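## Task

Shelf spots carry lot numbers on the shelf edge beneath them, and several spots may share one number. Move one cardboard box from lot 451 and one from lot 434 onto the desk so that nothing overhangs the desk edge. All other cardboard boxes must stay on the shelf where they started. A lot missing from the storeroom is skipped. The robot must not fall over or finish leaning, or the task fails.

## Robot and tools

Robot: a Hello Robot Stretch 3 with one arm. It has a two-wheeled base (0.33 m long, 0.34 m wide, rounded back), a mast with a lift, and a telescoping arm that reaches out to the robot's RIGHT side. The base turns about a point midway between the drive wheels, 0.05 m behind the front edge. It cannot slide sideways, so to shift the gripper forward or back you drive the base. With the arm drawn in and the wrist folded, a turn sweeps a radius of 0.28 m; an unfolded, level wrist reaches past that.

Frames: the base frame has its origin on the floor between the drive wheels, x forward, y left, z up, all in metres. hand_pose is reported in it, at the point where closed fingertips meet. The odometry frame is the base frame at scene start; base_odometry counts only wheel rotation (slip looks like travel), heading in rad, positive left, within ±3.142.

Tool move: one action per call. Either "base", "joints" or both (with optional "speeds", "pace", "contact_limits"), or "servos": "reboot" by itself. Motions begin together.
- base: exactly one key. {"translate_m": d} is a relative drive in metres, forward positive, -3 to 3. {"rotate_rad": d} is a relative turn in place in radians, left positive, -6.4 to 6.4. Offsets are counted from the base position in the latest reported state.
- joints: absolute targets, named individually, not offsets. lift_m 0 to 1.1 (m); arm_m 0 to 0.52 (m extension); wrist_yaw_rad -1.345 to 4.42 (0 along the arm, positive toward robot front); wrist_pitch_rad -1.57 to 0.451 (0 level, negative tips fingers down); wrist_roll_rad -2.911 to 2.918; gripper_m -0.089 to 0.179 (larger is wider; real fingertip gap is about 0.007 m smaller near closed, 0.025 m smaller fully open); head_pan_rad -3.953 to 1.73 (0 forward, positive left, -1.57 faces the arm); head_tilt_rad -1.53 to 0.419 (negative looks down).
- pace: "default" or "max". speeds: per-key top speed, capped at the max value. Default/max: translate 0.12/0.30 m/s, rotate 0.76/1.90 rad/s, lift 0.11/0.15 m/s, arm 0.14/0.40 m/s. The base is slowed to 0.10 m/s and 0.63 rad/s unless lift_m < 0.30, arm_m < 0.03 and wrist_yaw_rad > 2.54.
- contact_limits: a motor_effort percentage (1 to 100) that halts a motion, given only next to its own command. arm_m takes a number (negative sense applies when retracting); lift_m takes {"down": n, "up": n}, 1 to 100 (about 12 or more, else it may halt in free travel); translate_m and rotate_rad take a number and stop when either wheel reaches it. The base has no contact stop unless you give one.
- cameras: list from head_camera, nav_camera, wrist_camera, or "all"; [] for none. blocking: true waits for rest; false returns quickly and later moves override only the joints they name.
An unknown key makes a call invalid; an out-of-range value gets it refused. A refused call, or an unrequested stop, cancels the remaining move, wait and finished_scene calls in that reply.

Other tools: wait {seconds 0 to 10} returns state, early if motions finish. stop brakes all running motions (they report "stopped" and may keep pressing). zoom_image {camera, region [x0,y0,x1,y1] in pixels, max 504 by 504} enlarges part of that camera's latest image. finished_scene {scene} ends the scene; call nothing after it in that reply.

Results: "move" reads "done" or the worst status. Status words: done, moving, stopped, off_target (rested away from target, may still push), contact_stop (arm or lift goes slack until recommanded), time_out, torque_fault (wrist or head servo shut off; send servos reboot). on_its_own lists uncommanded behaviour; "held at" is a target, not a reading. motor_effort is percent, positive toward larger joint values, bracket is peak. lidar_m: 12 distances in 30-degree sectors, first straight ahead, counter-clockwise (4th left, 7th rear, 10th right), at 0.17 m height, "-" for none or too close. wrist_depth_mm and head_depth_mm: 7x7 grids of median depth in mm. base_tilt in degrees (forward/right positive, a few degrees of bias). If turned_by_wheels and turned_by_imu differ by more than 0.15 rad, believe the IMU. head_camera images arrive rotated (turn clockwise a quarter to view upright); nav_camera the opposite way.

Gripping: close to a gripper_m below the box width to hold; open at least 0.05 above its width to let go. Readings don't confirm a hold; resend if the grip slackens.

Safety: before folding the wrist (yaw to 3.0) or unfolding it, put lift between 0.32 and 0.95, pitch -0.4, roll about 0; once folded the lift may go to 0.25. If yaw is below -0.4 keep pitch at -0.5 or lower. Pushing something rigid with the gripper higher than about 0.45 m, or driving while holding or snagging a fixed object, can tip the robot; if tilt appears, back off. Wrist and head never contact-stop. Avoid dropping boxes, releasing moving items, slamming, or striking heavy fixtures. Loose items may be nudged occasionally by outside disturbances.

Each tool is called after "Emit:" as a command line: name --argument value for each argument, lists and objects as JSON in quotes; but a table of rows of numbers goes row by row, as --pt "numbers of a row", without its own name.

## Session

Emit:
move --joints '{"head_pan_rad": -1.0, "head_tilt_rad": -0.3}' --pace "max" --cameras '["nav_camera", "head_camera"]'

Emit:
move --joints '{"head_pan_rad": -3.0, "head_tilt_rad": -0.3}' --pace "max" --cameras '["nav_camera", "head_camera"]'

Emit:
move --joints '{"head_pan_rad": 1.0, "head_tilt_rad": -0.3}' --pace "max" --cameras '["nav_camera", "head_camera"]'

Scene clock: 0.90 s.
move: done
base_odometry: x=+0.000 y=+0.000 heading=+0.000
turned_by_wheels: +0.000
turned_by_imu: +0.000
base_tilt: forward=-0.4 right=-1.2
lidar_m: 0.73 0.73 0.85 1.53 2.66 1.26 1.01 1.12 1.81 1.63 1.39 0.83
head_depth_mm: 1654 1779 1847 1920 1777 1758 1562 / 1674 1839 1930 1991 2024 1919 1560 / 1693 1893 1978 2079 2135 1903 1555 / 1720 1911 2026 2104 2131 1893 1550 / 1531 1578 1647 1750 1832 1895 1523 / 1265 1310 1366 1418 1486 1569 1486 / 1059 1087 1125 1161 1207 1255 1306
base_status: not commanded
joint_positions: lift_m=+0.374 arm_m=+0.001 wrist_yaw_rad=+3.009 wrist_pitch_rad=-0.462 wrist_roll_rad=+0.000 gripper_m=+0.037 head_pan_rad=-1.028 head_tilt_rad=-0.301
joint_status: all done
measured_speeds: all 0
motor_effort: left_wheel=-0.4(0.7) right_wheel=+0.6(1.1) lift_m=+22.9(23.8) arm_m=-4.6(5.1) wrist_yaw_rad=+0.7(1.1) wrist_pitch_rad=+1.9(2.0) wrist_roll_rad=-0.3(0.3) gripper_m=-0.1(0.8) head_pan_rad=+1.9(4.7) head_tilt_rad=-3.6(8.1)
hand_pose: x=+0.0076 y=+0.0712 z=+0.3774 quat_wxyz=(+0.207, +0.697, +0.116, +0.676) (m; base frame)
wrist_depth_mm: - 138 - - - 858 - / - 151 - - - 983 - / - 167 924 - - 949 - / 846 769 203 821 811 799 770 / 695 674 212 659 655 669 665 / 605 597 126 572 128 583 577 / 524 532 287 354 504 511 512
pictures: head_camera (sideways), nav_camera (sideways)
camera_calibration:
head_camera: T_world_to_cam=[[-0.166501, 0.186225, -0.968296, 1.27681], [0.874914, 0.480796, -0.0579755, 0.0697526], [0.454756, -0.856829, -0.242984, 0.269029], [0, 0, 0, 1]] pos_world=[0.0292196, -0.0407992, 1.30574]
nav_camera: T_world_to_cam=[[0.154633, -0.223068, 0.96246, -1.21058], [-0.848416, -0.529153, 0.0136688, 0.0375881], [0.50624, -0.81868, -0.271079, 0.302935], [0, 0, 0, 1]] pos_world=[0.0657289, -0.00214664, 1.24674]

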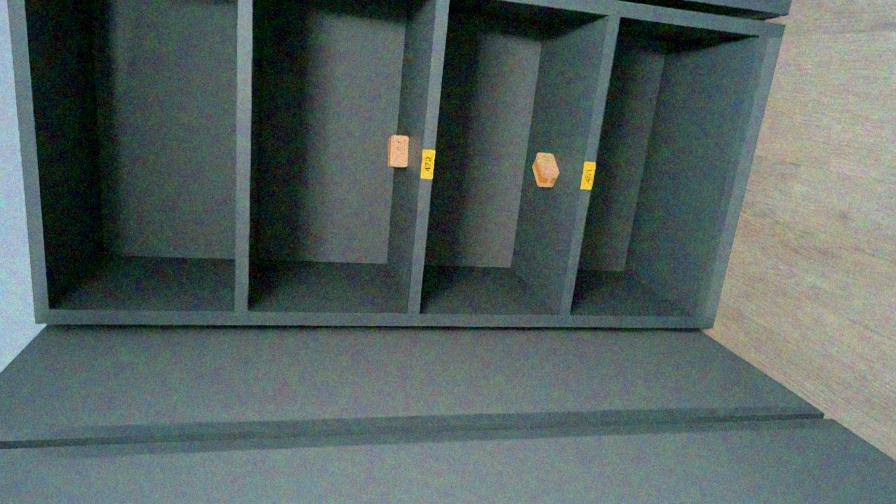

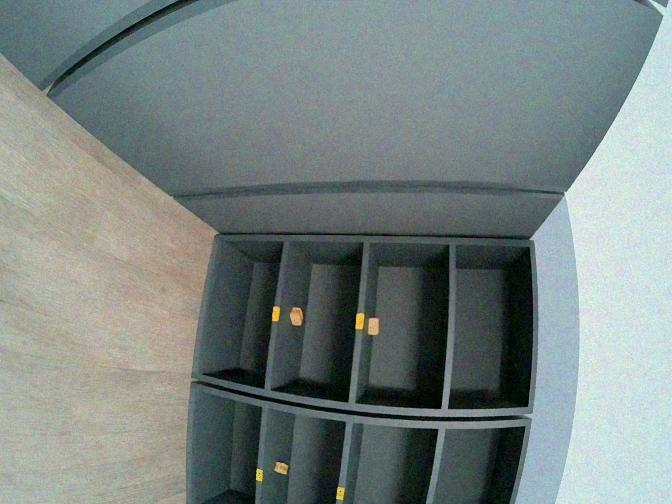

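Scene clock: 3.20 s.
move: done
base_odometry: x=+0.000 y=+0.000 heading=+0.000
turned_by_wheels: +0.000
turned_by_imu: +0.000
base_tilt: forward=-0.2 right=-1.1
lidar_m: 0.72 0.73 0.85 1.53 2.66 1.26 1.01 1.11 1.81 1.62 1.39 0.83
head_depth_mm: 1414 1474 1558 1647 1359 1019 1557 / 1406 1464 1538 1612 1339 1012 1506 / 1378 1447 1520 1606 1318 1001 1487 / 1354 1421 1501 1577 1315 958 1542 / 1354 1400 1479 1552 1303 945 1491 / 1331 1386 1462 1535 1475 939 1527 / 1308 1374 1436 1517 1596 1669 1524
base_status: not commanded
joint_positions: lift_m=+0.374 arm_m=+0.001 wrist_yaw_rad=+3.009 wrist_pitch_rad=-0.462 wrist_roll_rad=+0.000 gripper_m=+0.037 head_pan_rad=-3.008 head_tilt_rad=-0.301
joint_status: all done
measured_speeds: translate_m=+0.000 rotate_rad=+0.000 lift_m=+0.000 arm_m=+0.000 wrist_yaw_rad=+0.000 wrist_pitch_rad=+0.000 wrist_roll_rad=+0.000 head_pan_rad=+0.024 head_tilt_rad=+0.000
motor_effort: left_wheel=+0.1(1.0) right_wheel=+0.9(1.2) lift_m=+23.9(24.1) arm_m=-8.7(8.7) wrist_yaw_rad=-0.3(2.1) wrist_pitch_rad=+2.0(2.1) wrist_roll_rad=+0.1(0.3) gripper_m=+0.3(0.8) head_pan_rad=+3.6(4.9) head_tilt_rad=-2.5(6.2)
hand_pose: x=+0.0076 y=+0.0712 z=+0.3774 quat_wxyz=(+0.207, +0.697, +0.116, +0.676) (m; base frame)
wrist_depth_mm: - 139 - - - 854 - / - 150 - - - 965 - / - 167 924 - - 942 - / 840 766 204 822 803 795 773 / 704 674 212 659 659 672 669 / 600 598 126 572 129 581 569 / 526 539 287 355 507 514 507
pictures: head_camera (sideways), nav_camera (sideways)
camera_calibration:
head_camera: T_world_to_cam=[[0.237146, 0.0785147, -0.968296, 1.27434], [0.0923099, -0.99404, -0.0579944, 0.0745928], [-0.967078, -0.0756301, -0.242981, 0.277693], [0, 0, 0, 1]] pos_world=[-0.0405407, -0.00490447, 1.30574]
nav_camera: T_world_to_cam=[[-0.266191, -0.0529476, 0.962465, -1.20803], [-0.147303, 0.988997, 0.0136673, 0.0333072], [-0.952599, -0.138136, -0.271061, 0.311783], [0, 0, 0, 1]] pos_world=[-0.0196559, -0.0538345, 1.24674]

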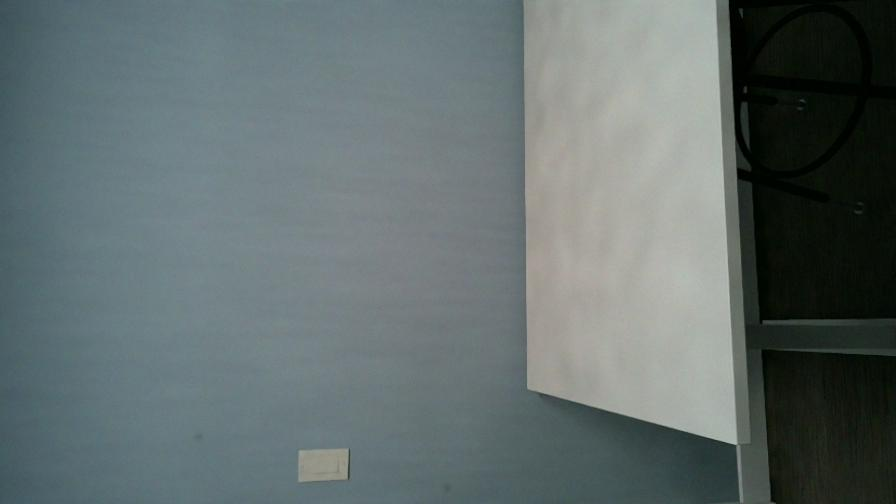

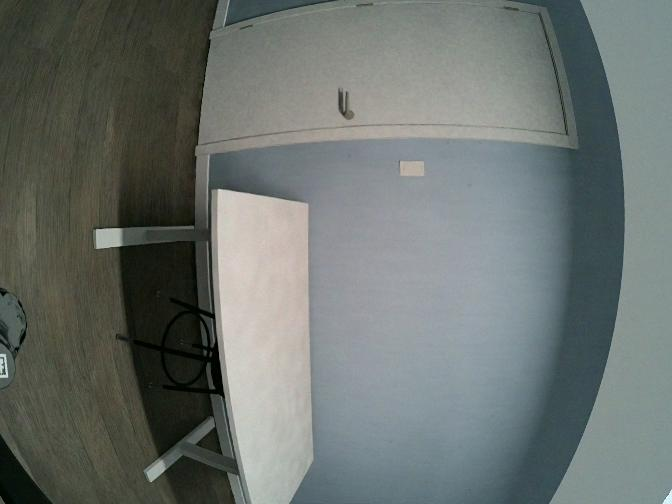

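Scene clock: 6.17 s.
move: done
base_odometry: x=+0.000 y=+0.000 heading=+0.000
turned_by_wheels: +0.000
turned_by_imu: +0.000
base_tilt: forward=-0.3 right=-1.2
lidar_m: 0.72 0.73 0.85 1.53 2.66 1.26 1.01 1.11 1.81 1.62 1.39 0.83
head_depth_mm: 656 678 697 722 751 775 804 / 711 737 759 788 818 852 886 / 778 805 834 865 904 945 986 / 851 886 928 967 1010 1060 1109 / 941 986 1036 1083 1145 1208 1282 / 1056 1111 1175 1243 1317 1411 1427 / 1199 1273 1354 1448 1564 1671 1514
base_status: not commanded
joint_positions: lift_m=+0.374 arm_m=+0.001 wrist_yaw_rad=+3.009 wrist_pitch_rad=-0.462 wrist_roll_rad=+0.000 gripper_m=+0.037 head_pan_rad=+1.008 head_tilt_rad=-0.301
joint_status: all done
measured_speeds: translate_m=+0.000 rotate_rad=+0.000 lift_m=+0.000 arm_m=+0.000 wrist_yaw_rad=+0.000 wrist_pitch_rad=+0.000 wrist_roll_rad=+0.000 head_pan_rad=-0.024 head_tilt_rad=+0.000
motor_effort: left_wheel=-0.2(0.8) right_wheel=+0.3(1.1) lift_m=+23.6(24.5) arm_m=-13.0(13.2) wrist_yaw_rad=-0.1(1.6) wrist_pitch_rad=+1.9(2.1) wrist_roll_rad=+0.0(0.3) gripper_m=+0.6(1.1) head_pan_rad=-3.0(5.7) head_tilt_rad=-1.1(5.4)
hand_pose: x=+0.0076 y=+0.0712 z=+0.3774 quat_wxyz=(+0.207, +0.697, +0.116, +0.676) (m; base frame)
wrist_depth_mm: - 138 - - - 850 - / - 150 - - - 956 - / - 167 922 - - 943 - / 830 767 204 802 790 808 762 / 704 671 211 662 655 679 663 / 590 593 126 572 129 585 583 / 525 538 288 353 501 505 508
pictures: head_camera (sideways), nav_camera (sideways)
camera_calibration:
head_camera: T_world_to_cam=[[-0.0918321, -0.23233, -0.968292, 1.27634], [-0.821983, 0.566552, -0.0579814, 0.0801176], [0.562059, 0.790595, -0.243, 0.268408], [0, 0, 0, 1]] pos_world=[0.0322038, 0.0389409, 1.30574]
nav_camera: T_world_to_cam=[[0.130058, 0.238222, 0.962463, -1.21044], [0.853355, -0.521151, 0.0136775, 0.0271304], [0.504847, 0.819544, -0.271068, 0.302926], [0, 0, 0, 1]] pos_world=[-0.0186563, 0.0542305, 1.24674]

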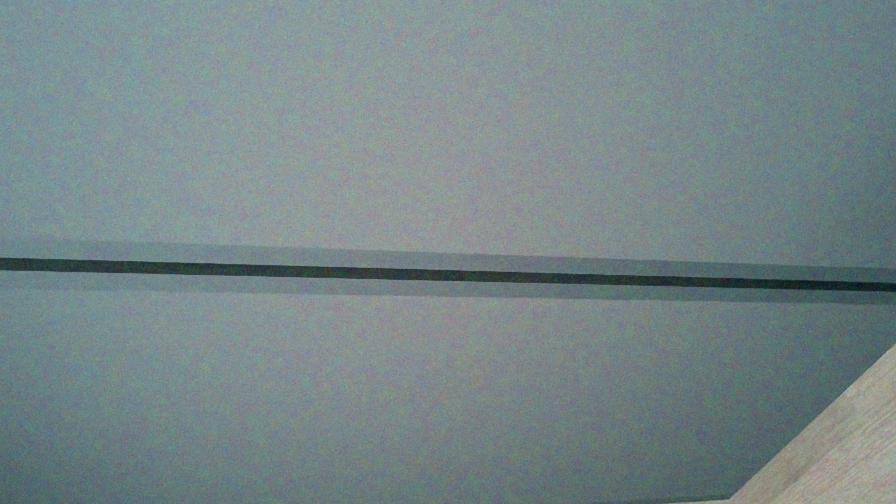

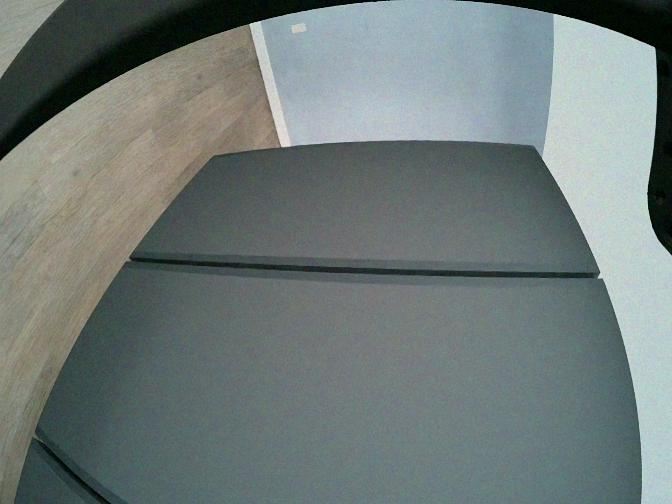

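Emit:
move --joints '{"head_pan_rad": -1.2, "head_tilt_rad": -0.3}' --pace "max" --cameras '["head_camera"]'

Emit:
zoom_image --camera "head_camera" --region '[370, 50, 630, 130]'

Emit:
zoom_image --camera "head_camera" --region '[370, 280, 630, 380]'

Scene clock: 16.93 s.
move: done
base_odometry: x=+0.000 y=+0.000 heading=+0.000
turned_by_wheels: +0.000
turned_by_imu: +0.000
base_tilt: forward=-0.4 right=-1.3
lidar_m: 0.72 0.72 0.85 1.53 2.66 1.26 1.01 1.11 1.82 1.62 1.39 0.83
head_depth_mm: 1503 1792 1910 2001 2043 1929 1568 / 1547 1676 1571 1613 1719 1788 1558 / 1688 1858 1949 2049 2003 1909 1543 / 1699 1879 1989 2081 2118 1897 1528 / 1742 1889 1994 2086 2111 1875 1531 / 1627 1799 1870 1874 1897 1860 1521 / 1456 1505 1550 1604 1634 1697 1524
base_status: not commanded
joint_positions: lift_m=+0.374 arm_m=+0.001 wrist_yaw_rad=+3.009 wrist_pitch_rad=-0.462 wrist_roll_rad=+0.000 gripper_m=+0.037 head_pan_rad=-1.208 head_tilt_rad=-0.301
joint_status: all done
measured_speeds: translate_m=+0.000 rotate_rad=+0.000 lift_m=+0.000 arm_m=+0.000 wrist_yaw_rad=+0.000 wrist_pitch_rad=+0.000 wrist_roll_rad=+0.000 head_pan_rad=+0.024 head_tilt_rad=+0.000
motor_effort: left_wheel=-0.1(0.7) right_wheel=+0.5(1.4) lift_m=+24.6(25.3) arm_m=-12.8(13.4) wrist_yaw_rad=-0.3(1.6) wrist_pitch_rad=+1.9(2.0) wrist_roll_rad=+0.0(0.3) gripper_m=+0.4(0.9) head_pan_rad=+3.2(4.5) head_tilt_rad=+2.1(4.5)
hand_pose: x=+0.0076 y=+0.0712 z=+0.3774 quat_wxyz=(+0.207, +0.697, +0.116, +0.676) (m; base frame)
wrist_depth_mm: - 139 - - - 855 - / - 150 - - - 978 - / - 167 926 - - 940 - / 828 779 203 808 802 802 767 / 702 677 212 655 650 678 665 / 599 602 126 574 128 579 583 / 529 536 287 355 506 511 509
pictures: head_camera (sideways)
camera_calibration:
head_camera: T_world_to_cam=[[-0.130321, 0.213131, -0.968293, 1.27657], [0.947084, 0.315706, -0.0579764, 0.0692781], [0.29334, -0.924611, -0.242996, 0.27008], [0, 0, 0, 1]] pos_world=[0.021527, -0.0442299, 1.30574]

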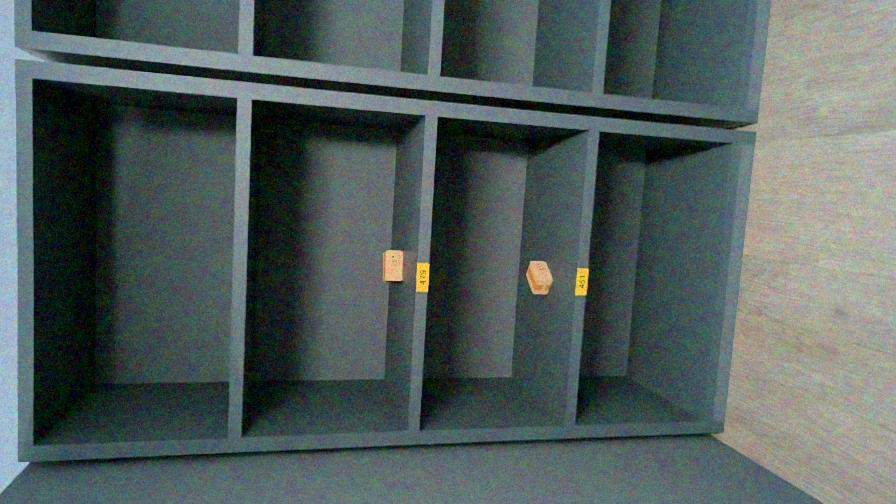

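Scaled by 1.938 from the camera's 896x504 image, which has a finer 1280x720 frame.

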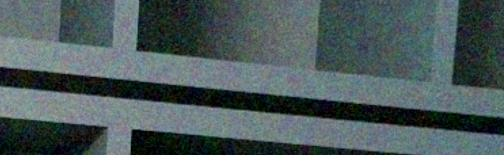

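Scaled by 1.938 from the camera's 896x504 image, which has a finer 1280x720 frame.

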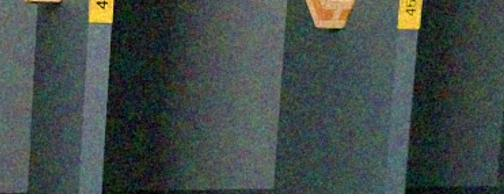

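Emit:
zoom_image --camera "head_camera" --region '[400, 240, 610, 310]'

Emit:
move --joints '{"head_pan_rad": -1.65, "head_tilt_rad": -0.3}' --pace "max" --cameras '["head_camera"]'

Emit:
zoom_image --camera "head_camera" --region '[400, 120, 640, 300]'

Scaled by 2.400 from the camera's 896x504 image, which has a finer 1280x720 frame.

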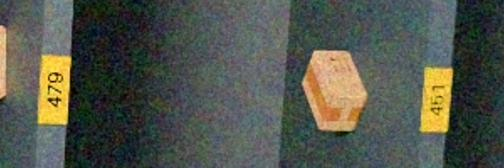

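Scene clock: 25.57 s.
move: done
base_odometry: x=+0.000 y=+0.000 heading=+0.000
turned_by_wheels: +0.000
turned_by_imu: +0.000
base_tilt: forward=-0.3 right=-1.2
lidar_m: 0.72 0.73 0.85 1.53 2.66 1.25 1.01 1.11 1.81 1.63 1.39 0.83
head_depth_mm: 2109 2182 2301 2339 2386 2052 1567 / 1892 1905 1960 2005 2117 2020 1552 / 1841 2053 2169 2274 2312 1990 1554 / 1874 1991 2098 2199 2287 1942 1522 / 1722 1910 2006 2104 2108 1873 1534 / 1407 1486 1618 1694 1735 1794 1523 / 1637 1780 1858 1929 1911 1871 1517
base_status: not commanded
joint_positions: lift_m=+0.374 arm_m=+0.001 wrist_yaw_rad=+3.009 wrist_pitch_rad=-0.462 wrist_roll_rad=+0.000 gripper_m=+0.037 head_pan_rad=-1.657 head_tilt_rad=-0.301
joint_status: all done
measured_speeds: all 0
motor_effort: left_wheel=-0.3(0.5) right_wheel=+0.4(0.9) lift_m=+25.3(25.5) arm_m=-13.1(13.3) wrist_yaw_rad=+0.3(1.4) wrist_pitch_rad=+1.9(2.0) wrist_roll_rad=+0.1(0.5) gripper_m=+0.7(0.8) head_pan_rad=-1.8(5.4) head_tilt_rad=+4.4(6.3)
hand_pose: x=+0.0076 y=+0.0712 z=+0.3774 quat_wxyz=(+0.207, +0.697, +0.116, +0.676) (m; base frame)
wrist_depth_mm: - 139 - - - 841 - / - 150 - - - 968 - / - 167 933 - - 928 - / 841 769 204 816 805 792 768 / 693 675 211 664 658 671 661 / 603 594 126 578 129 581 583 / 525 539 287 352 502 513 506
pictures: head_camera (sideways)
camera_calibration:
head_camera: T_world_to_cam=[[-0.0249738, 0.248557, -0.968295, 1.27593], [0.99028, -0.126424, -0.0579932, 0.069082], [-0.13683, -0.960332, -0.242983, 0.272677], [0, 0, 0, 1]] pos_world=[0.000764835, -0.0465476, 1.30574]

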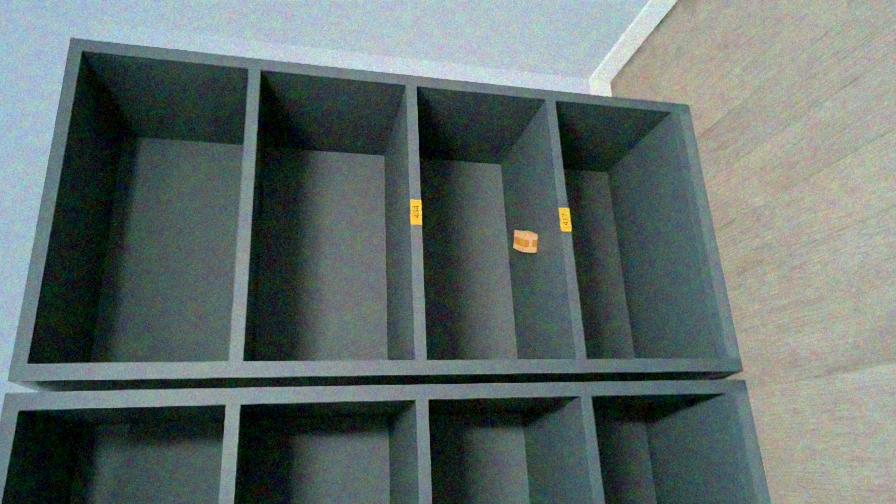

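Scaled by 2.100 from the camera's 896x504 image, which has a finer 1280x720 frame.

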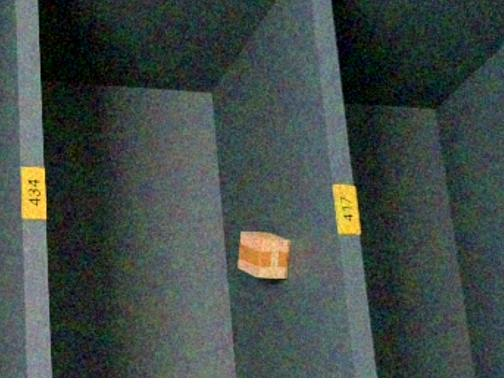

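Emit:
move --base '{"rotate_rad": -1.157}' --joints '{"lift_m": 0.285, "head_pan_rad": -1.57, "head_tilt_rad": -0.35}' --pace "max" --cameras '[]'

Emit:
move --base '{"translate_m": 1.09}' --pace "max" --cameras '[]'

Emit:
move --base '{"rotate_rad": 1.394}' --pace "max" --cameras '["head_camera"]'

Scene clock: 166.50 s.
move: done
base_odometry: x=+0.000 y=+0.000 heading=-1.157
turned_by_wheels: -1.157
turned_by_imu: -1.134
base_tilt: forward=-0.4 right=-1.2
lidar_m: 1.65 0.88 0.73 0.73 0.81 1.31 2.66 1.64 1.01 1.11 1.72 1.63
head_depth_mm: 1277 1348 1418 1502 1222 940 1439 / 1305 1369 1454 1537 1206 941 1475 / 1330 1400 1486 1563 1204 977 1384 / 1356 1427 1515 1595 1691 1742 1464 / 1367 1438 1529 1630 1735 1795 1458 / 1387 1457 1556 1646 1772 1839 1450 / 1418 1495 1586 1668 1811 1859 1443
base_status: done
joint_positions: lift_m=+0.285 arm_m=+0.001 wrist_yaw_rad=+3.009 wrist_pitch_rad=-0.463 wrist_roll_rad=+0.000 gripper_m=+0.037 head_pan_rad=-1.567 head_tilt_rad=-0.350
joint_status: all done
measured_speeds: all 0
motor_effort: left_wheel=+6.2(15.0) right_wheel=-8.1(14.1) lift_m=+30.5(31.2) arm_m=-12.3(13.6) wrist_yaw_rad=-0.2(2.1) wrist_pitch_rad=+2.1(2.2) wrist_roll_rad=-0.1(0.3) gripper_m=+0.7(1.0) head_pan_rad=-0.5(4.3) head_tilt_rad=-3.5(6.2)
hand_pose: x=+0.0076 y=+0.0711 z=+0.2878 quat_wxyz=(+0.208, +0.697, +0.117, +0.676) (m; base frame)
wrist_depth_mm: - 139 - - - - - / - 151 161 - - - - / 859 168 209 796 785 771 761 / 689 631 203 672 657 644 645 / 577 572 211 545 538 548 545 / 496 301 126 290 129 478 472 / 266 274 252 261 403 422 417
pictures: none
No camera images: "cameras" was empty.

Scene clock: 171.50 s.
move: done
base_odometry: x=+0.439 y=-0.998 heading=-1.156
turned_by_wheels: +0.000
turned_by_imu: +0.000
base_tilt: forward=-0.4 right=-1.1
lidar_m: 1.01 0.63 0.52 0.52 0.58 0.93 3.70 1.67 1.75 1.43 0.68 0.69
head_depth_mm: 1441 1521 1593 1682 1797 1861 1496 / 1472 1544 1618 1719 1822 1881 1488 / 1497 1575 1667 1768 1876 1889 1474 / 1535 1613 1693 1820 1914 1862 1467 / 1563 1660 1750 1868 1985 1868 1454 / 1548 1293 1359 1444 1516 1607 1458 / 1206 1252 1349 1391 1493 1551 1368
base_status: done
joint_positions: lift_m=+0.285 arm_m=+0.001 wrist_yaw_rad=+3.009 wrist_pitch_rad=-0.463 wrist_roll_rad=+0.000 gripper_m=+0.037 head_pan_rad=-1.570 head_tilt_rad=-0.350
joint_status: not commanded
measured_speeds: all 0
motor_effort: left_wheel=+5.0(16.4) right_wheel=-0.9(10.9) lift_m=+26.5(30.5) arm_m=-10.5(12.8) wrist_yaw_rad=-0.4(1.7) wrist_pitch_rad=+2.1(2.2) wrist_roll_rad=+0.1(0.3) gripper_m=+0.6(1.0) head_pan_rad=-2.4(3.7) head_tilt_rad=-3.7(4.5)
hand_pose: x=+0.0076 y=+0.0711 z=+0.2877 quat_wxyz=(+0.208, +0.697, +0.117, +0.676) (m; base frame)
wrist_depth_mm: - 138 - - 513 - - / - 150 162 - 555 - - / - 166 176 - 621 - - / 690 634 203 641 641 629 607 / 571 566 211 548 537 552 550 / 493 300 126 291 128 479 477 / 265 274 252 263 404 420 416
pictures: none
No camera images: "cameras" was empty.

Scene clock: 173.53 s.
move: done
base_odometry: x=+0.439 y=-0.998 heading=+0.237
turned_by_wheels: +1.394
turned_by_imu: +1.368
base_tilt: forward=-0.4 right=-1.2
lidar_m: 0.52 0.54 0.73 2.01 2.24 1.68 1.75 1.43 0.68 1.01 0.71 0.54
head_depth_mm: 832 897 943 985 660 1014 885 / 486 897 949 990 655 1115 883 / 494 897 945 991 649 1118 877 / 505 892 948 978 644 1111 873 / 515 895 943 979 638 1112 866 / 525 892 944 976 632 1102 861 / 474 892 943 974 627 1097 858
base_status: done
joint_positions: lift_m=+0.285 arm_m=+0.001 wrist_yaw_rad=+3.009 wrist_pitch_rad=-0.463 wrist_roll_rad=+0.000 gripper_m=+0.037 head_pan_rad=-1.570 head_tilt_rad=-0.350
joint_status: not commanded
measured_speeds: all 0
motor_effort: left_wheel=-6.8(14.9) right_wheel=+7.7(14.3) lift_m=+30.9(31.1) arm_m=-12.9(13.4) wrist_yaw_rad=-0.3(1.4) wrist_pitch_rad=+2.2(2.2) wrist_roll_rad=-0.2(0.4) gripper_m=+0.8(1.0) head_pan_rad=-3.0(3.8) head_tilt_rad=-2.9(4.1)
hand_pose: x=+0.0076 y=+0.0711 z=+0.2877 quat_wxyz=(+0.208, +0.697, +0.117, +0.676) (m; base frame)
wrist_depth_mm: - 139 - - - - - / - 150 - - - 928 - / 843 168 756 836 815 782 - / 679 640 203 668 665 661 628 / 575 560 211 546 537 550 546 / 495 303 126 290 128 478 479 / 268 270 253 262 402 422 415
pictures: head_camera (sideways)
camera_calibration:
head_camera: T_world_to_cam=[[-0.0463974, 0.293275, -0.954902, 1.25856], [0.997504, -0.0373279, -0.0599317, 0.071531], [-0.0532209, -0.955299, -0.290811, 0.33445], [0, 0, 0, 1]] pos_world=[0.00484098, -0.0469327, 1.30335]

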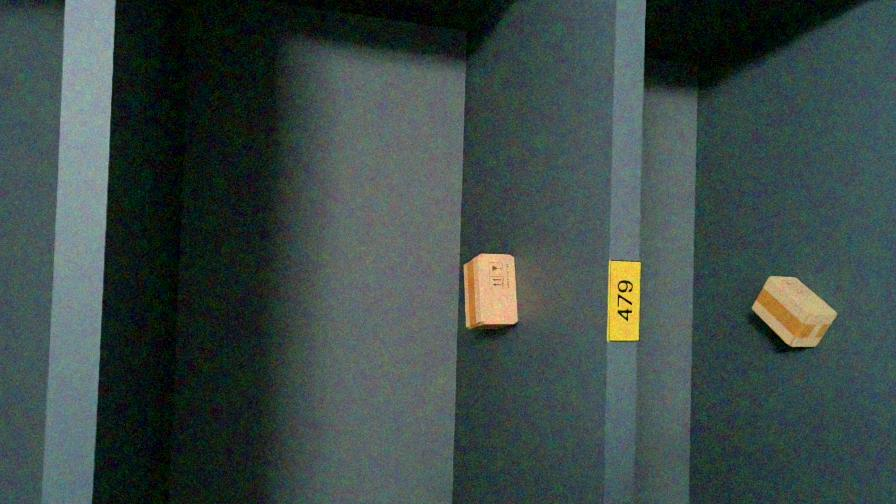

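Emit:
move --joints '{"lift_m": 0.6}' --pace "max" --cameras '[]'

Emit:
move --joints '{"wrist_yaw_rad": 0, "wrist_pitch_rad": -0.4, "gripper_m": 0.179, "head_tilt_rad": -0.7}' --pace "max" --cameras '["wrist_camera", "head_camera"]'

Scene clock: 184.63 s.
move: done
base_odometry: x=+0.439 y=-0.998 heading=+0.237
turned_by_wheels: +0.000
turned_by_imu: +0.000
base_tilt: forward=-0.3 right=-1.1
lidar_m: 0.52 0.54 0.73 2.02 2.24 1.68 1.75 1.43 0.68 1.01 0.71 0.54
head_depth_mm: 835 898 939 981 661 1015 885 / 486 895 949 986 655 1115 884 / 496 894 946 987 649 1121 878 / 505 898 950 983 644 1117 872 / 516 894 943 976 638 1111 865 / 525 890 943 974 630 1104 864 / 475 889 938 974 627 1103 860
base_status: not commanded
joint_positions: lift_m=+0.600 arm_m=+0.001 wrist_yaw_rad=+3.009 wrist_pitch_rad=-0.463 wrist_roll_rad=+0.000 gripper_m=+0.037 head_pan_rad=-1.570 head_tilt_rad=-0.350
joint_status: all done
measured_speeds: all 0
motor_effort: left_wheel=-6.9(7.1) right_wheel=+7.8(8.9) lift_m=+28.4(34.4) arm_m=-10.5(11.8) wrist_yaw_rad=-0.2(2.1) wrist_pitch_rad=+2.1(2.3) wrist_roll_rad=+0.0(0.3) gripper_m=+0.6(0.9) head_pan_rad=-2.0(2.6) head_tilt_rad=-1.2(2.7)
hand_pose: x=+0.0076 y=+0.0710 z=+0.6027 quat_wxyz=(+0.208, +0.697, +0.117, +0.676) (m; base frame)
wrist_depth_mm: - 139 - - - - - / - 151 - - - - - / - 167 - - - - - / - - 203 - - - - / - - 211 971 944 971 - / 865 858 126 823 128 850 - / 761 754 287 739 722 742 -
pictures: none
No camera images: "cameras" was empty.

Scene clock: 186.60 s.
move: done
base_odometry: x=+0.439 y=-0.998 heading=+0.237
turned_by_wheels: +0.000
turned_by_imu: +0.000
base_tilt: forward=-0.3 right=-1.2
lidar_m: 0.52 0.54 0.73 2.02 2.24 1.67 1.75 1.43 0.68 1.01 0.72 0.54
head_depth_mm: 824 905 697 1028 959 999 1142 / 824 906 690 1166 989 1214 1161 / 826 906 683 1161 977 1238 1146 / 825 908 674 1157 974 1257 477 / 826 892 666 1158 964 1250 1141 / 826 893 657 1159 960 1240 1136 / 825 892 650 1156 954 1233 1127
base_status: not commanded
joint_positions: lift_m=+0.600 arm_m=+0.001 wrist_yaw_rad=+0.003 wrist_pitch_rad=-0.420 wrist_roll_rad=+0.000 gripper_m=+0.179 head_pan_rad=-1.570 head_tilt_rad=-0.707
joint_status: all done
measured_speeds: translate_m=+0.000 rotate_rad=+0.000 lift_m=+0.000 arm_m=+0.000 wrist_yaw_rad=+0.000 wrist_pitch_rad=+0.000 wrist_roll_rad=+0.000 head_pan_rad=+0.000 head_tilt_rad=+0.024
motor_effort: left_wheel=-6.7(7.2) right_wheel=+8.0(8.8) lift_m=+23.1(28.1) arm_m=-9.4(10.5) wrist_yaw_rad=-2.7(9.3) wrist_pitch_rad=+3.3(5.9) wrist_roll_rad=+0.1(0.3) gripper_m=+1.0(84.5) head_pan_rad=-1.4(2.3) head_tilt_rad=+3.4(6.1)
hand_pose: x=-0.0208 y=-0.3697 z=+0.6122 quat_wxyz=(+0.692, +0.149, -0.691, -0.147) (m; base frame)
wrist_depth_mm: - 707 - - - 663 - / - - - 505 - - - / - - - - - - - / - - - - - - - / - 142 - - - 818 - / - 126 - - - - - / - - - - - - 105
pictures: head_camera (sideways), wrist_camera
camera_calibration:
head_camera: T_world_to_cam=[[-0.0466103, 0.608153, -0.79245, 1.04659], [0.997489, -0.0140065, -0.0694193, 0.0838471], [-0.053317, -0.793696, -0.605973, 0.744501], [0, 0, 0, 1]] pos_world=[0.00484006, -0.0444071, 1.28634]
wrist_camera: T_world_to_cam=[[-0.998878, -0.0398843, -0.0255314, -0.0132957], [-0.00249999, 0.582796, -0.812615, 0.745429], [0.0472902, -0.811639, -0.582241, 0.22355], [0, 0, 0, 1]] pos_world=[-0.021989, -0.253521, 0.735568]

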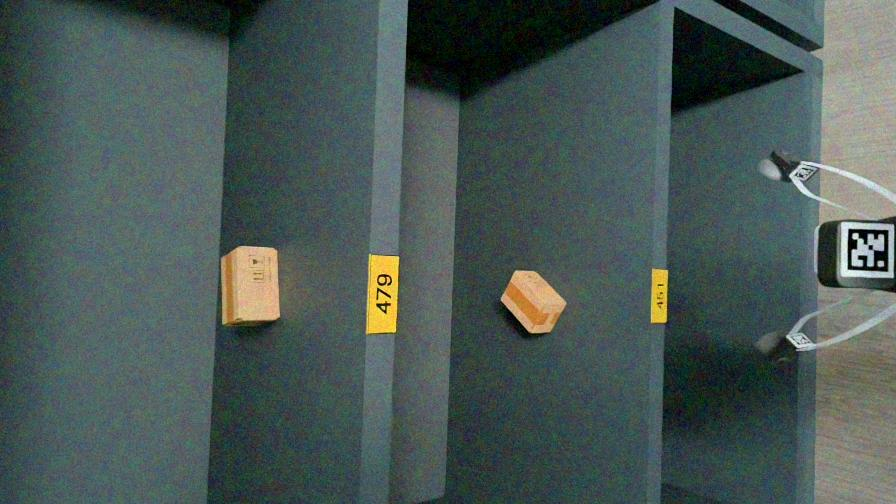

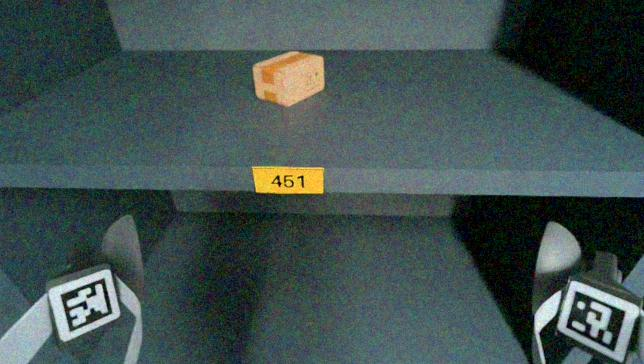

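Emit:
zoom_image --camera "wrist_camera" --region '[240, 35, 350, 125]'

Emit:
zoom_image --camera "head_camera" --region '[480, 240, 600, 360]'

Scaled by 4.582.

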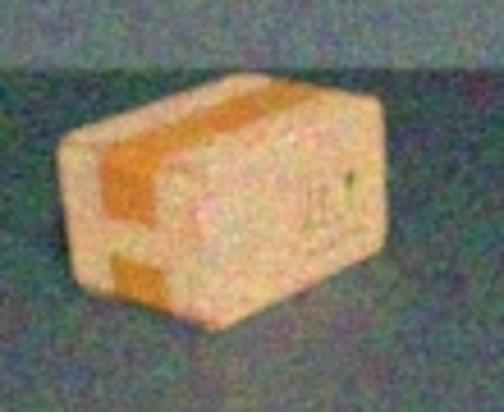

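Scaled by 4.200 from the camera's 896x504 image, which has a finer 1280x720 frame.

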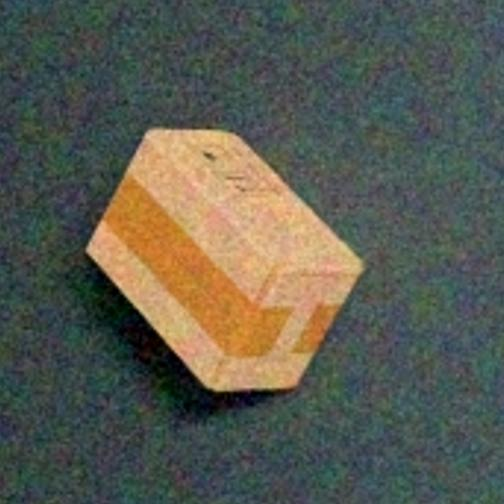

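Emit:
move --base '{"translate_m": 0.165}' --joints '{"wrist_yaw_rad": -0.39, "wrist_pitch_rad": -0.3, "arm_m": 0.15}' --pace "max" --cameras '["wrist_camera"]'

Scene clock: 291.80 s.
move: done
base_odometry: x=+0.599 y=-0.959 heading=+0.237
turned_by_wheels: +0.000
turned_by_imu: -0.001
base_tilt: forward=-0.3 right=-1.1
lidar_m: 0.35 0.37 0.50 1.37 2.73 1.81 1.91 0.79 0.78 1.01 0.50 0.37
head_depth_mm: 823 916 711 1181 1005 1259 1170 / 824 905 700 1173 994 888 451 / 824 903 693 1167 980 574 469 / 824 908 685 1160 981 673 514 / 823 905 678 1152 974 1223 1143 / 824 906 670 1143 968 1196 1141 / 803 836 662 870 886 992 1099
base_status: done
joint_positions: lift_m=+0.600 arm_m=+0.150 wrist_yaw_rad=-0.387 wrist_pitch_rad=-0.321 wrist_roll_rad=+0.000 gripper_m=+0.179 head_pan_rad=-1.570 head_tilt_rad=-0.699
joint_status: all done
measured_speeds: all 0
motor_effort: left_wheel=+5.4(9.5) right_wheel=+5.1(11.6) lift_m=+25.3(25.6) arm_m=+11.7(14.7) wrist_yaw_rad=-3.0(8.1) wrist_pitch_rad=+3.3(5.6) wrist_roll_rad=+0.0(0.3) gripper_m=+0.4(1.2) head_pan_rad=-0.2(1.3) head_tilt_rad=+1.6(3.3)
hand_pose: x=-0.1105 y=-0.5131 z=+0.6351 quat_wxyz=(+0.664, -0.023, -0.706, -0.245) (m; base frame)
wrist_depth_mm: - - - - 678 - - / - - - - 701 - - / - - 407 - - - - / - - 372 - - - - / - 146 324 320 320 320 - / - 261 279 278 287 304 - / 227 232 245 - - 720 105
pictures: wrist_camera
camera_calibration:
wrist_camera: T_world_to_cam=[[-0.93979, 0.34106, -0.0217542, 0.091631], [0.187856, 0.462365, -0.866561, 0.840834], [-0.285491, -0.818472, -0.498596, 0.0314012], [0, 0, 0, 1]] pos_world=[-0.0628773, -0.394323, 0.746284]

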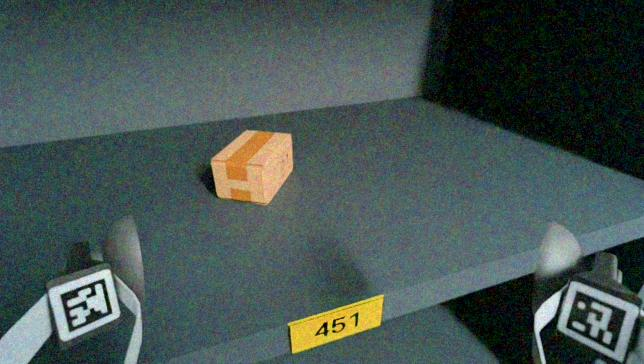

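Emit:
move --joints '{"lift_m": 0.53, "arm_m": 0.28}' --cameras '[]'

Emit:
move --joints '{"arm_m": 0.4}' --contact_limits '{"arm_m": 35}' --cameras '["wrist_camera"]'

Scene clock: 313.43 s.
move: done
base_odometry: x=+0.599 y=-0.959 heading=+0.237
turned_by_wheels: +0.000
turned_by_imu: +0.000
base_tilt: forward=-0.3 right=-1.2
lidar_m: 0.35 0.37 0.50 1.37 2.75 1.81 1.91 0.79 0.78 1.01 0.50 0.37
head_depth_mm: 824 917 711 1171 1008 1250 1168 / 823 906 702 1185 995 1247 1141 / 821 902 696 1177 983 617 1105 / 823 903 686 1160 982 638 1152 / 826 903 676 1146 975 1222 1143 / 824 906 669 1142 972 1194 1138 / 802 837 660 867 887 991 1097
base_status: not commanded
joint_positions: lift_m=+0.530 arm_m=+0.280 wrist_yaw_rad=-0.387 wrist_pitch_rad=-0.320 wrist_roll_rad=+0.000 gripper_m=+0.179 head_pan_rad=-1.570 head_tilt_rad=-0.699
joint_status: all done
measured_speeds: all 0
motor_effort: left_wheel=+5.8(6.0) right_wheel=+5.4(5.9) lift_m=+22.7(26.5) arm_m=+12.8(15.2) wrist_yaw_rad=-3.1(4.2) wrist_pitch_rad=+3.4(3.5) wrist_roll_rad=-0.1(0.3) gripper_m=+1.0(1.1) head_pan_rad=+0.2(1.4) head_tilt_rad=-0.1(1.4)
hand_pose: x=-0.1105 y=-0.6431 z=+0.5651 quat_wxyz=(+0.664, -0.023, -0.706, -0.245) (m; base frame)
wrist_depth_mm: - - - - - 562 - / - - - - - - - / - - 232 264 - - 328 / 288 287 237 267 281 278 278 / 227 226 225 224 222 221 221 / 123 144 187 186 186 184 183 / 152 156 159 159 158 158 107
pictures: none
No camera images: "cameras" was empty.

Scene clock: 315.57 s.
move: done
base_odometry: x=+0.599 y=-0.959 heading=+0.237
turned_by_wheels: +0.000
turned_by_imu: +0.000
base_tilt: forward=-0.4 right=-1.2
lidar_m: 0.35 0.37 0.50 1.37 2.74 1.81 1.91 0.79 0.78 1.01 0.50 0.37
head_depth_mm: 823 913 713 1178 1003 1259 1163 / 822 902 701 1174 996 1242 1152 / 823 904 694 1174 867 619 1111 / 822 907 686 1162 760 1225 1151 / 825 906 679 1158 972 1233 1150 / 824 902 671 1141 970 1202 1140 / 800 833 661 869 886 989 1100
base_status: not commanded
joint_positions: lift_m=+0.530 arm_m=+0.400 wrist_yaw_rad=-0.387 wrist_pitch_rad=-0.320 wrist_roll_rad=+0.000 gripper_m=+0.179 head_pan_rad=-1.570 head_tilt_rad=-0.699
joint_status: all done
measured_speeds: all 0
motor_effort: left_wheel=+5.3(6.1) right_wheel=+5.0(5.4) lift_m=+23.2(24.0) arm_m=+12.5(14.8) wrist_yaw_rad=-3.0(4.4) wrist_pitch_rad=+3.4(3.4) wrist_roll_rad=-0.2(0.4) gripper_m=+0.4(1.1) head_pan_rad=+0.3(1.1) head_tilt_rad=-1.2(2.3)
contact_limits: arm_m 35 (drawing in: default 31, maximum 55; extending or still: default 40, maximum 69)
hand_pose: x=-0.1105 y=-0.7631 z=+0.5651 quat_wxyz=(+0.664, -0.023, -0.706, -0.245) (m; base frame)
wrist_depth_mm: 288 305 329 - - - 467 / 302 326 - - - - - / 320 337 - - - - 324 / 287 285 283 182 279 277 276 / 227 225 225 144 214 221 229 / 123 144 132 124 178 184 183 / 151 159 155 132 158 157 107
pictures: wrist_camera
camera_calibration:
wrist_camera: T_world_to_cam=[[-0.939784, 0.341073, -0.0217834, 0.175402], [0.187862, 0.462283, -0.866604, 0.895742], [-0.285505, -0.818513, -0.498521, -0.208197], [0, 0, 0, 1]] pos_world=[-0.0628773, -0.644323, 0.676284]

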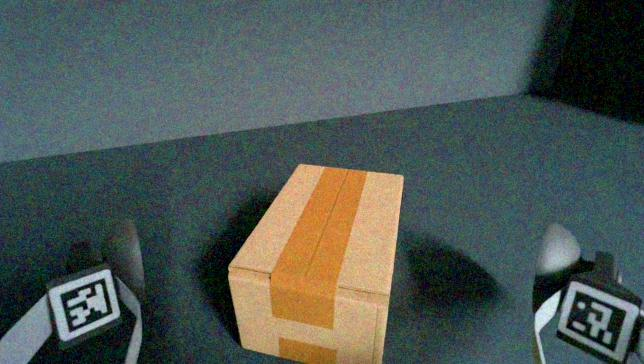

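Emit:
move --joints '{"gripper_m": 0.06}' --cameras '[]'

Emit:
move --joints '{"gripper_m": 0.035}' --cameras '["wrist_camera"]'

Scene clock: 327.13 s.
move: done
base_odometry: x=+0.599 y=-0.959 heading=+0.237
turned_by_wheels: +0.000
turned_by_imu: +0.000
base_tilt: forward=-0.4 right=-1.1
lidar_m: 0.35 0.37 0.50 1.37 2.74 1.81 1.91 0.79 0.78 1.01 0.50 0.37
head_depth_mm: 823 913 710 1175 1003 1249 1161 / 824 908 703 1179 993 1249 1150 / 825 906 692 1169 902 619 1108 / 824 902 689 1159 759 1233 1152 / 824 903 677 1152 975 1227 1146 / 824 903 667 1141 966 1198 1142 / 801 836 660 867 886 993 1098
base_status: not commanded
joint_positions: lift_m=+0.530 arm_m=+0.400 wrist_yaw_rad=-0.387 wrist_pitch_rad=-0.320 wrist_roll_rad=+0.000 gripper_m=+0.060 head_pan_rad=-1.570 head_tilt_rad=-0.699
joint_status: all done
measured_speeds: all 0
motor_effort: left_wheel=+5.7(6.0) right_wheel=+4.4(5.8) lift_m=+23.8(24.7) arm_m=+11.3(13.0) wrist_yaw_rad=-3.9(4.4) wrist_pitch_rad=+3.3(3.4) wrist_roll_rad=-0.3(0.3) gripper_m=-3.8(82.2) head_pan_rad=+0.8(2.2) head_tilt_rad=-2.9(3.3)
contact_limits: arm_m 35 (drawing in: default 31, maximum 55; extending or still: default 40, maximum 69)
hand_pose: x=-0.1105 y=-0.7631 z=+0.5651 quat_wxyz=(+0.664, -0.023, -0.706, -0.245) (m; base frame)
wrist_depth_mm: 287 305 330 - - - 462 / 304 324 - - - - - / 320 337 - - - - 325 / 287 285 283 182 266 277 275 / 227 226 157 144 150 221 220 / 188 187 131 128 126 183 183 / 160 115 154 142 149 149 157
pictures: none
No camera images: "cameras" was empty.

Scene clock: 327.90 s.
move: done
base_odometry: x=+0.599 y=-0.959 heading=+0.237
turned_by_wheels: +0.000
turned_by_imu: +0.000
base_tilt: forward=-0.3 right=-1.2
lidar_m: 0.35 0.37 0.50 1.38 2.74 1.81 1.91 0.79 0.78 1.01 0.50 0.37
head_depth_mm: 823 916 711 1174 1003 1260 1163 / 821 902 702 1178 998 1244 1143 / 825 904 694 1173 824 621 1108 / 823 904 687 1160 760 1230 1150 / 823 906 677 1153 979 1228 1149 / 823 904 668 1148 969 1195 1139 / 801 834 662 873 885 989 1092
base_status: not commanded
joint_positions: lift_m=+0.530 arm_m=+0.400 wrist_yaw_rad=-0.387 wrist_pitch_rad=-0.320 wrist_roll_rad=+0.000 gripper_m=+0.036 head_pan_rad=-1.570 head_tilt_rad=-0.699
joint_status: all done
measured_speeds: all 0
motor_effort: left_wheel=+5.7(5.9) right_wheel=+4.4(5.2) lift_m=+24.3(25.0) arm_m=+11.2(12.3) wrist_yaw_rad=-2.7(4.2) wrist_pitch_rad=+3.2(3.4) wrist_roll_rad=-0.3(0.3) gripper_m=-12.3(82.5) head_pan_rad=+1.5(1.9) head_tilt_rad=-3.1(3.6)
contact_limits: arm_m 35 (drawing in: default 31, maximum 55; extending or still: default 40, maximum 69)
hand_pose: x=-0.1105 y=-0.7631 z=+0.5651 quat_wxyz=(+0.664, -0.023, -0.706, -0.245) (m; base frame)
wrist_depth_mm: 288 304 328 - - - 461 / 303 323 - - - - - / 318 338 - - - - 325 / 286 285 283 181 253 280 276 / 227 226 159 144 150 221 220 / 188 186 130 128 124 183 183 / 160 151 154 143 149 149 157
pictures: wrist_camera
camera_calibration:
wrist_camera: T_world_to_cam=[[-0.939784, 0.341073, -0.0217834, 0.175402], [0.187862, 0.462283, -0.866604, 0.895742], [-0.285505, -0.818513, -0.498521, -0.208197], [0, 0, 0, 1]] pos_world=[-0.0628773, -0.644323, 0.676284]

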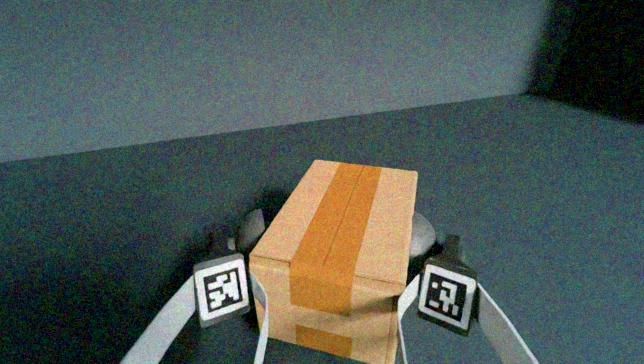

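Emit:
move --joints '{"lift_m": 0.62}' --cameras '[]'

Emit:
move --joints '{"arm_m": 0.0}' --speeds '{"arm_m": 0.27}' --cameras '["wrist_camera"]'

Emit:
move --joints '{"wrist_yaw_rad": 2.6, "wrist_pitch_rad": -0.35}' --cameras '[]'

Emit:
move --joints '{"lift_m": 0.29, "head_tilt_rad": -0.45}' --base '{"translate_m": -0.527}' --pace "max" --cameras '["wrist_camera"]'

Scene clock: 350.50 s.
move: done
base_odometry: x=+0.599 y=-0.959 heading=+0.237
turned_by_wheels: +0.000
turned_by_imu: +0.000
base_tilt: forward=-0.4 right=-1.2
lidar_m: 0.35 0.37 0.50 1.37 2.74 1.81 1.91 0.79 0.78 1.01 0.50 0.37
head_depth_mm: 823 914 711 1179 1001 1256 1167 / 823 907 703 1180 1000 883 416 / 823 907 695 1149 659 878 1145 / 824 902 685 1151 706 1228 1148 / 824 900 679 1150 972 1223 1143 / 824 905 670 1145 968 1193 1147 / 799 834 663 870 885 991 1097
base_status: not commanded
joint_positions: lift_m=+0.620 arm_m=+0.400 wrist_yaw_rad=-0.387 wrist_pitch_rad=-0.323 wrist_roll_rad=+0.000 gripper_m=+0.036 head_pan_rad=-1.570 head_tilt_rad=-0.699
joint_status: all done
measured_speeds: all 0
motor_effort: left_wheel=+5.5(6.0) right_wheel=+5.2(5.6) lift_m=+32.0(35.8) arm_m=+10.4(11.4) wrist_yaw_rad=-3.2(4.6) wrist_pitch_rad=+3.8(3.9) wrist_roll_rad=+0.0(0.3) gripper_m=-11.5(12.6) head_pan_rad=+2.4(2.7) head_tilt_rad=-4.6(5.8)
contact_limits: arm_m 35 (drawing in: default 31, maximum 55; extending or still: default 40, maximum 69)
hand_pose: x=-0.1104 y=-0.7628 z=+0.6545 quat_wxyz=(+0.663, -0.022, -0.706, -0.246) (m; base frame)
wrist_depth_mm: 288 304 328 - - - 468 / 303 326 - - - - - / 321 338 - - - 534 - / 336 - - 174 182 - - / - - 151 145 144 - - / 304 305 130 128 124 301 298 / 260 244 246 142 243 249 256
pictures: none
No camera images: "cameras" was empty.

Scene clock: 354.17 s.
move: done
base_odometry: x=+0.599 y=-0.959 heading=+0.237
turned_by_wheels: +0.000
turned_by_imu: +0.000
base_tilt: forward=-0.4 right=-1.1
lidar_m: 0.35 0.37 0.50 1.37 2.74 1.81 1.91 0.79 0.78 1.01 0.50 0.37
head_depth_mm: 826 912 712 1177 1001 1257 1169 / 825 903 701 1180 997 1224 1152 / 822 903 695 1168 994 876 602 / 824 902 685 1162 983 1232 1147 / 823 907 677 1155 970 1227 1146 / 822 902 669 1144 972 1203 1141 / 804 835 663 869 887 990 1104
base_status: not commanded
joint_positions: lift_m=+0.620 arm_m=+0.001 wrist_yaw_rad=-0.387 wrist_pitch_rad=-0.323 wrist_roll_rad=+0.000 gripper_m=+0.036 head_pan_rad=-1.570 head_tilt_rad=-0.700
joint_status: all done
measured_speeds: all 0
motor_effort: left_wheel=+5.7(6.2) right_wheel=+4.8(5.4) lift_m=+24.1(32.0) arm_m=-12.5(15.0) wrist_yaw_rad=-3.4(4.8) wrist_pitch_rad=+3.8(4.0) wrist_roll_rad=+0.1(0.3) gripper_m=-12.2(12.4) head_pan_rad=+2.5(3.6) head_tilt_rad=-5.8(6.4)
hand_pose: x=-0.1104 y=-0.3634 z=+0.6544 quat_wxyz=(+0.663, -0.022, -0.706, -0.246) (m; base frame)
wrist_depth_mm: - - - - 795 - - / - - - - 829 - - / - - - - - - 513 / - - - 174 181 - - / - - 152 145 145 - - / 331 - 130 129 124 654 - / - - - 140 131 120 822
pictures: wrist_camera
camera_calibration:
wrist_camera: T_world_to_cam=[[-0.939765, 0.341125, -0.0218202, 0.0411733], [0.188759, 0.464674, -0.865129, 0.788357], [-0.284978, -0.817137, -0.501075, 0.165759], [0, 0, 0, 1]] pos_world=[-0.0628785, -0.244926, 0.765987]

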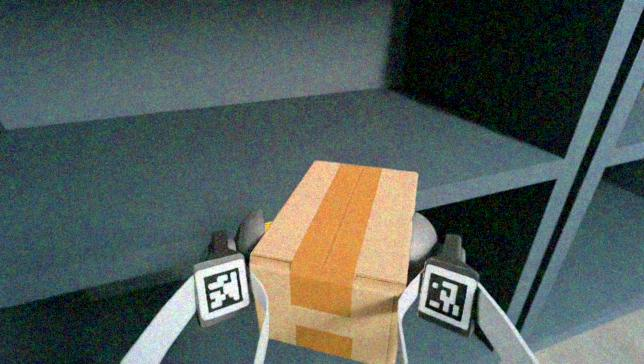

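Scene clock: 356.67 s.
move: done
base_odometry: x=+0.599 y=-0.959 heading=+0.237
turned_by_wheels: +0.000
turned_by_imu: +0.000
base_tilt: forward=-0.4 right=-1.2
lidar_m: 0.35 0.37 0.50 1.38 2.74 1.81 1.91 0.79 0.78 1.01 0.50 0.37
head_depth_mm: 827 911 712 1178 1003 1254 1165 / 825 903 702 1179 998 1252 1158 / 825 909 694 1174 992 1241 1153 / 822 903 686 1159 983 1229 1148 / 823 904 675 1152 975 1233 1146 / 823 907 671 1141 971 1200 1141 / 800 835 660 868 887 990 1094
base_status: not commanded
joint_positions: lift_m=+0.620 arm_m=+0.001 wrist_yaw_rad=+2.597 wrist_pitch_rad=-0.372 wrist_roll_rad=+0.000 gripper_m=+0.036 head_pan_rad=-1.570 head_tilt_rad=-0.700
joint_status: all done
measured_speeds: all 0
motor_effort: left_wheel=+5.4(5.9) right_wheel=+4.9(5.7) lift_m=+25.9(26.3) arm_m=-8.1(13.1) wrist_yaw_rad=+2.7(5.9) wrist_pitch_rad=+3.6(5.9) wrist_roll_rad=+0.2(0.3) gripper_m=-12.1(12.5) head_pan_rad=+2.9(4.0) head_tilt_rad=-6.1(6.5)
hand_pose: x=+0.0979 y=+0.0511 z=+0.6432 quat_wxyz=(+0.313, +0.704, -0.061, +0.634) (m; base frame)
wrist_depth_mm: - - - - - - - / - - - - - - - / - - - - - - - / - - - 175 173 - - / - - 158 145 144 - - / 959 1000 130 128 124 - - / 215 774 777 142 131 108 -
pictures: none
No camera images: "cameras" was empty.

Scene clock: 361.20 s.
move: done
base_odometry: x=+0.087 y=-1.083 heading=+0.237
turned_by_wheels: +0.000
turned_by_imu: +0.000
base_tilt: forward=-0.3 right=-1.2
lidar_m: 0.88 0.91 1.24 3.68 1.41 1.44 1.39 1.11 1.05 0.56 1.04 0.91
head_depth_mm: 574 893 960 836 1142 1016 840 / 447 480 530 722 1143 1009 830 / 447 484 524 570 627 705 786 / 595 874 938 704 625 795 779 / 632 888 959 798 1139 993 823 / 650 885 960 785 1136 987 817 / 668 888 955 779 1133 982 814
base_status: done
joint_positions: lift_m=+0.290 arm_m=+0.001 wrist_yaw_rad=+2.598 wrist_pitch_rad=-0.373 wrist_roll_rad=+0.000 gripper_m=+0.036 head_pan_rad=-1.570 head_tilt_rad=-0.450
joint_status: all done
measured_speeds: all 0
motor_effort: left_wheel=-5.7(14.4) right_wheel=-2.1(15.5) lift_m=+28.6(31.7) arm_m=-0.8(8.6) wrist_yaw_rad=+0.9(3.3) wrist_pitch_rad=+3.8(3.9) wrist_roll_rad=+0.0(0.6) gripper_m=-11.4(12.4) head_pan_rad=+3.2(3.9) head_tilt_rad=+4.0(5.9)
hand_pose: x=+0.0977 y=+0.0511 z=+0.3129 quat_wxyz=(+0.313, +0.704, -0.060, +0.634) (m; base frame)
wrist_depth_mm: - - - - - - - / - - - - - - - / - - - - - 918 - / 792 790 791 183 710 765 735 / 653 651 158 145 150 622 623 / 549 557 130 129 125 530 533 / 214 279 287 141 439 447 459
pictures: wrist_camera
camera_calibration:
wrist_camera: T_world_to_cam=[[0.874374, -0.48467, -0.023772, -0.0466192], [-0.280875, -0.465551, -0.839269, 0.346378], [0.395701, 0.740512, -0.543197, 0.259636], [0, 0, 0, 1]] pos_world=[0.0353131, -0.0536019, 0.430629]

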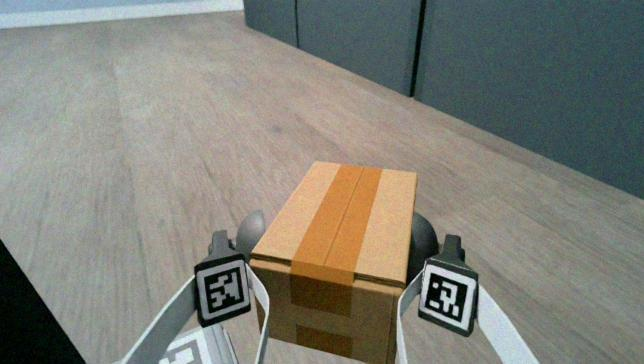

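Emit:
move --base '{"rotate_rad": -1.605}' --pace "max" --cameras '[]'

Emit:
move --base '{"translate_m": -1.4}' --pace "max" --cameras '["head_camera"]'

Scene clock: 372.60 s.
move: done
base_odometry: x=+0.087 y=-1.083 heading=-1.368
turned_by_wheels: -1.605
turned_by_imu: -1.575
base_tilt: forward=-0.2 right=-1.2
lidar_m: 0.56 1.04 0.91 0.88 0.90 1.23 3.70 1.41 1.43 1.39 1.11 1.05
head_depth_mm: 1160 1251 1352 1470 1611 1689 1370 / 1164 1246 1350 1464 1593 1688 1361 / 1160 1246 1341 1458 1591 1691 1356 / 1159 1242 1335 1464 1583 1680 1348 / 1157 1240 1343 1445 1591 1661 1344 / 1151 1235 1333 1448 1590 1653 1339 / 1166 1242 1344 1454 1590 1651 1336
base_status: done
joint_positions: lift_m=+0.290 arm_m=+0.001 wrist_yaw_rad=+2.598 wrist_pitch_rad=-0.373 wrist_roll_rad=+0.000 gripper_m=+0.036 head_pan_rad=-1.570 head_tilt_rad=-0.450
joint_status: not commanded
measured_speeds: all 0
motor_effort: left_wheel=+5.6(14.8) right_wheel=-8.9(15.3) lift_m=+26.3(27.0) arm_m=-2.8(5.8) wrist_yaw_rad=+1.6(3.2) wrist_pitch_rad=+3.6(3.9) wrist_roll_rad=+0.1(0.3) gripper_m=-11.9(12.2) head_pan_rad=+3.1(4.0) head_tilt_rad=+4.2(4.8)
hand_pose: x=+0.0977 y=+0.0511 z=+0.3129 quat_wxyz=(+0.313, +0.704, -0.060, +0.634) (m; base frame)
wrist_depth_mm: - 789 - - - - - / - 848 - - - - - / - 923 972 - - - - / 783 797 788 183 193 - - / 641 643 158 145 150 603 - / 545 562 131 129 125 531 500 / 214 280 287 142 439 451 456
pictures: none
No camera images: "cameras" was empty.

Scene clock: 378.67 s.
move: done
base_odometry: x=-0.196 y=+0.288 heading=-1.368
turned_by_wheels: +0.000
turned_by_imu: -0.001
base_tilt: forward=-0.3 right=-1.1
lidar_m: 1.94 1.23 0.89 0.85 0.88 1.20 2.33 2.07 0.99 0.79 1.03 1.97
head_depth_mm: 1199 1290 1390 1459 1033 861 1372 / 1197 1284 1384 1457 1018 857 1326 / 1198 1283 1387 1450 1016 855 1326 / 1194 1273 1373 1451 1007 847 1312 / 1187 1272 1373 1421 996 841 1342 / 1180 1275 1371 1436 988 1363 1341 / 1188 1263 1361 1423 986 1234 1300
base_status: done
joint_positions: lift_m=+0.290 arm_m=+0.001 wrist_yaw_rad=+2.598 wrist_pitch_rad=-0.373 wrist_roll_rad=+0.000 gripper_m=+0.036 head_pan_rad=-1.570 head_tilt_rad=-0.450
joint_status: not commanded
measured_speeds: all 0
motor_effort: left_wheel=-3.5(14.2) right_wheel=-5.8(14.6) lift_m=+29.3(32.0) arm_m=-9.2(13.3) wrist_yaw_rad=+2.0(3.2) wrist_pitch_rad=+3.8(3.9) wrist_roll_rad=-0.1(0.3) gripper_m=-11.7(12.4) head_pan_rad=+1.7(3.2) head_tilt_rad=+3.5(4.5)
hand_pose: x=+0.0977 y=+0.0511 z=+0.3129 quat_wxyz=(+0.313, +0.704, -0.060, +0.634) (m; base frame)
wrist_depth_mm: - - - - - - - / - - - - - - - / - - 961 - - - 972 / 773 799 781 183 704 775 774 / 645 639 158 145 150 628 620 / 540 562 130 128 124 531 527 / 214 277 293 142 441 445 454
pictures: head_camera (sideways)
camera_calibration:
head_camera: T_world_to_cam=[[-0.04671, 0.386583, -0.921071, 1.21433], [0.997517, -0.0306088, -0.0634337, 0.076104], [-0.0527153, -0.921746, -0.384193, 0.455939], [0, 0, 0, 1]] pos_world=[0.00484147, -0.0468508, 1.29848]

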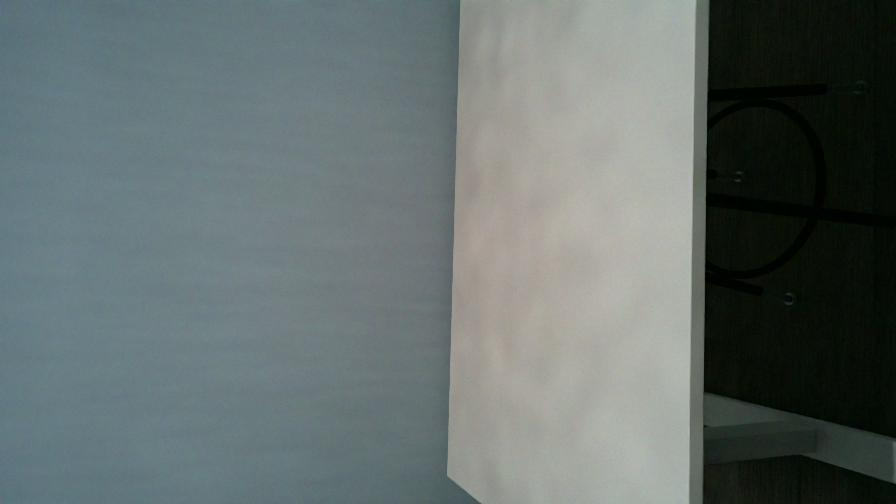

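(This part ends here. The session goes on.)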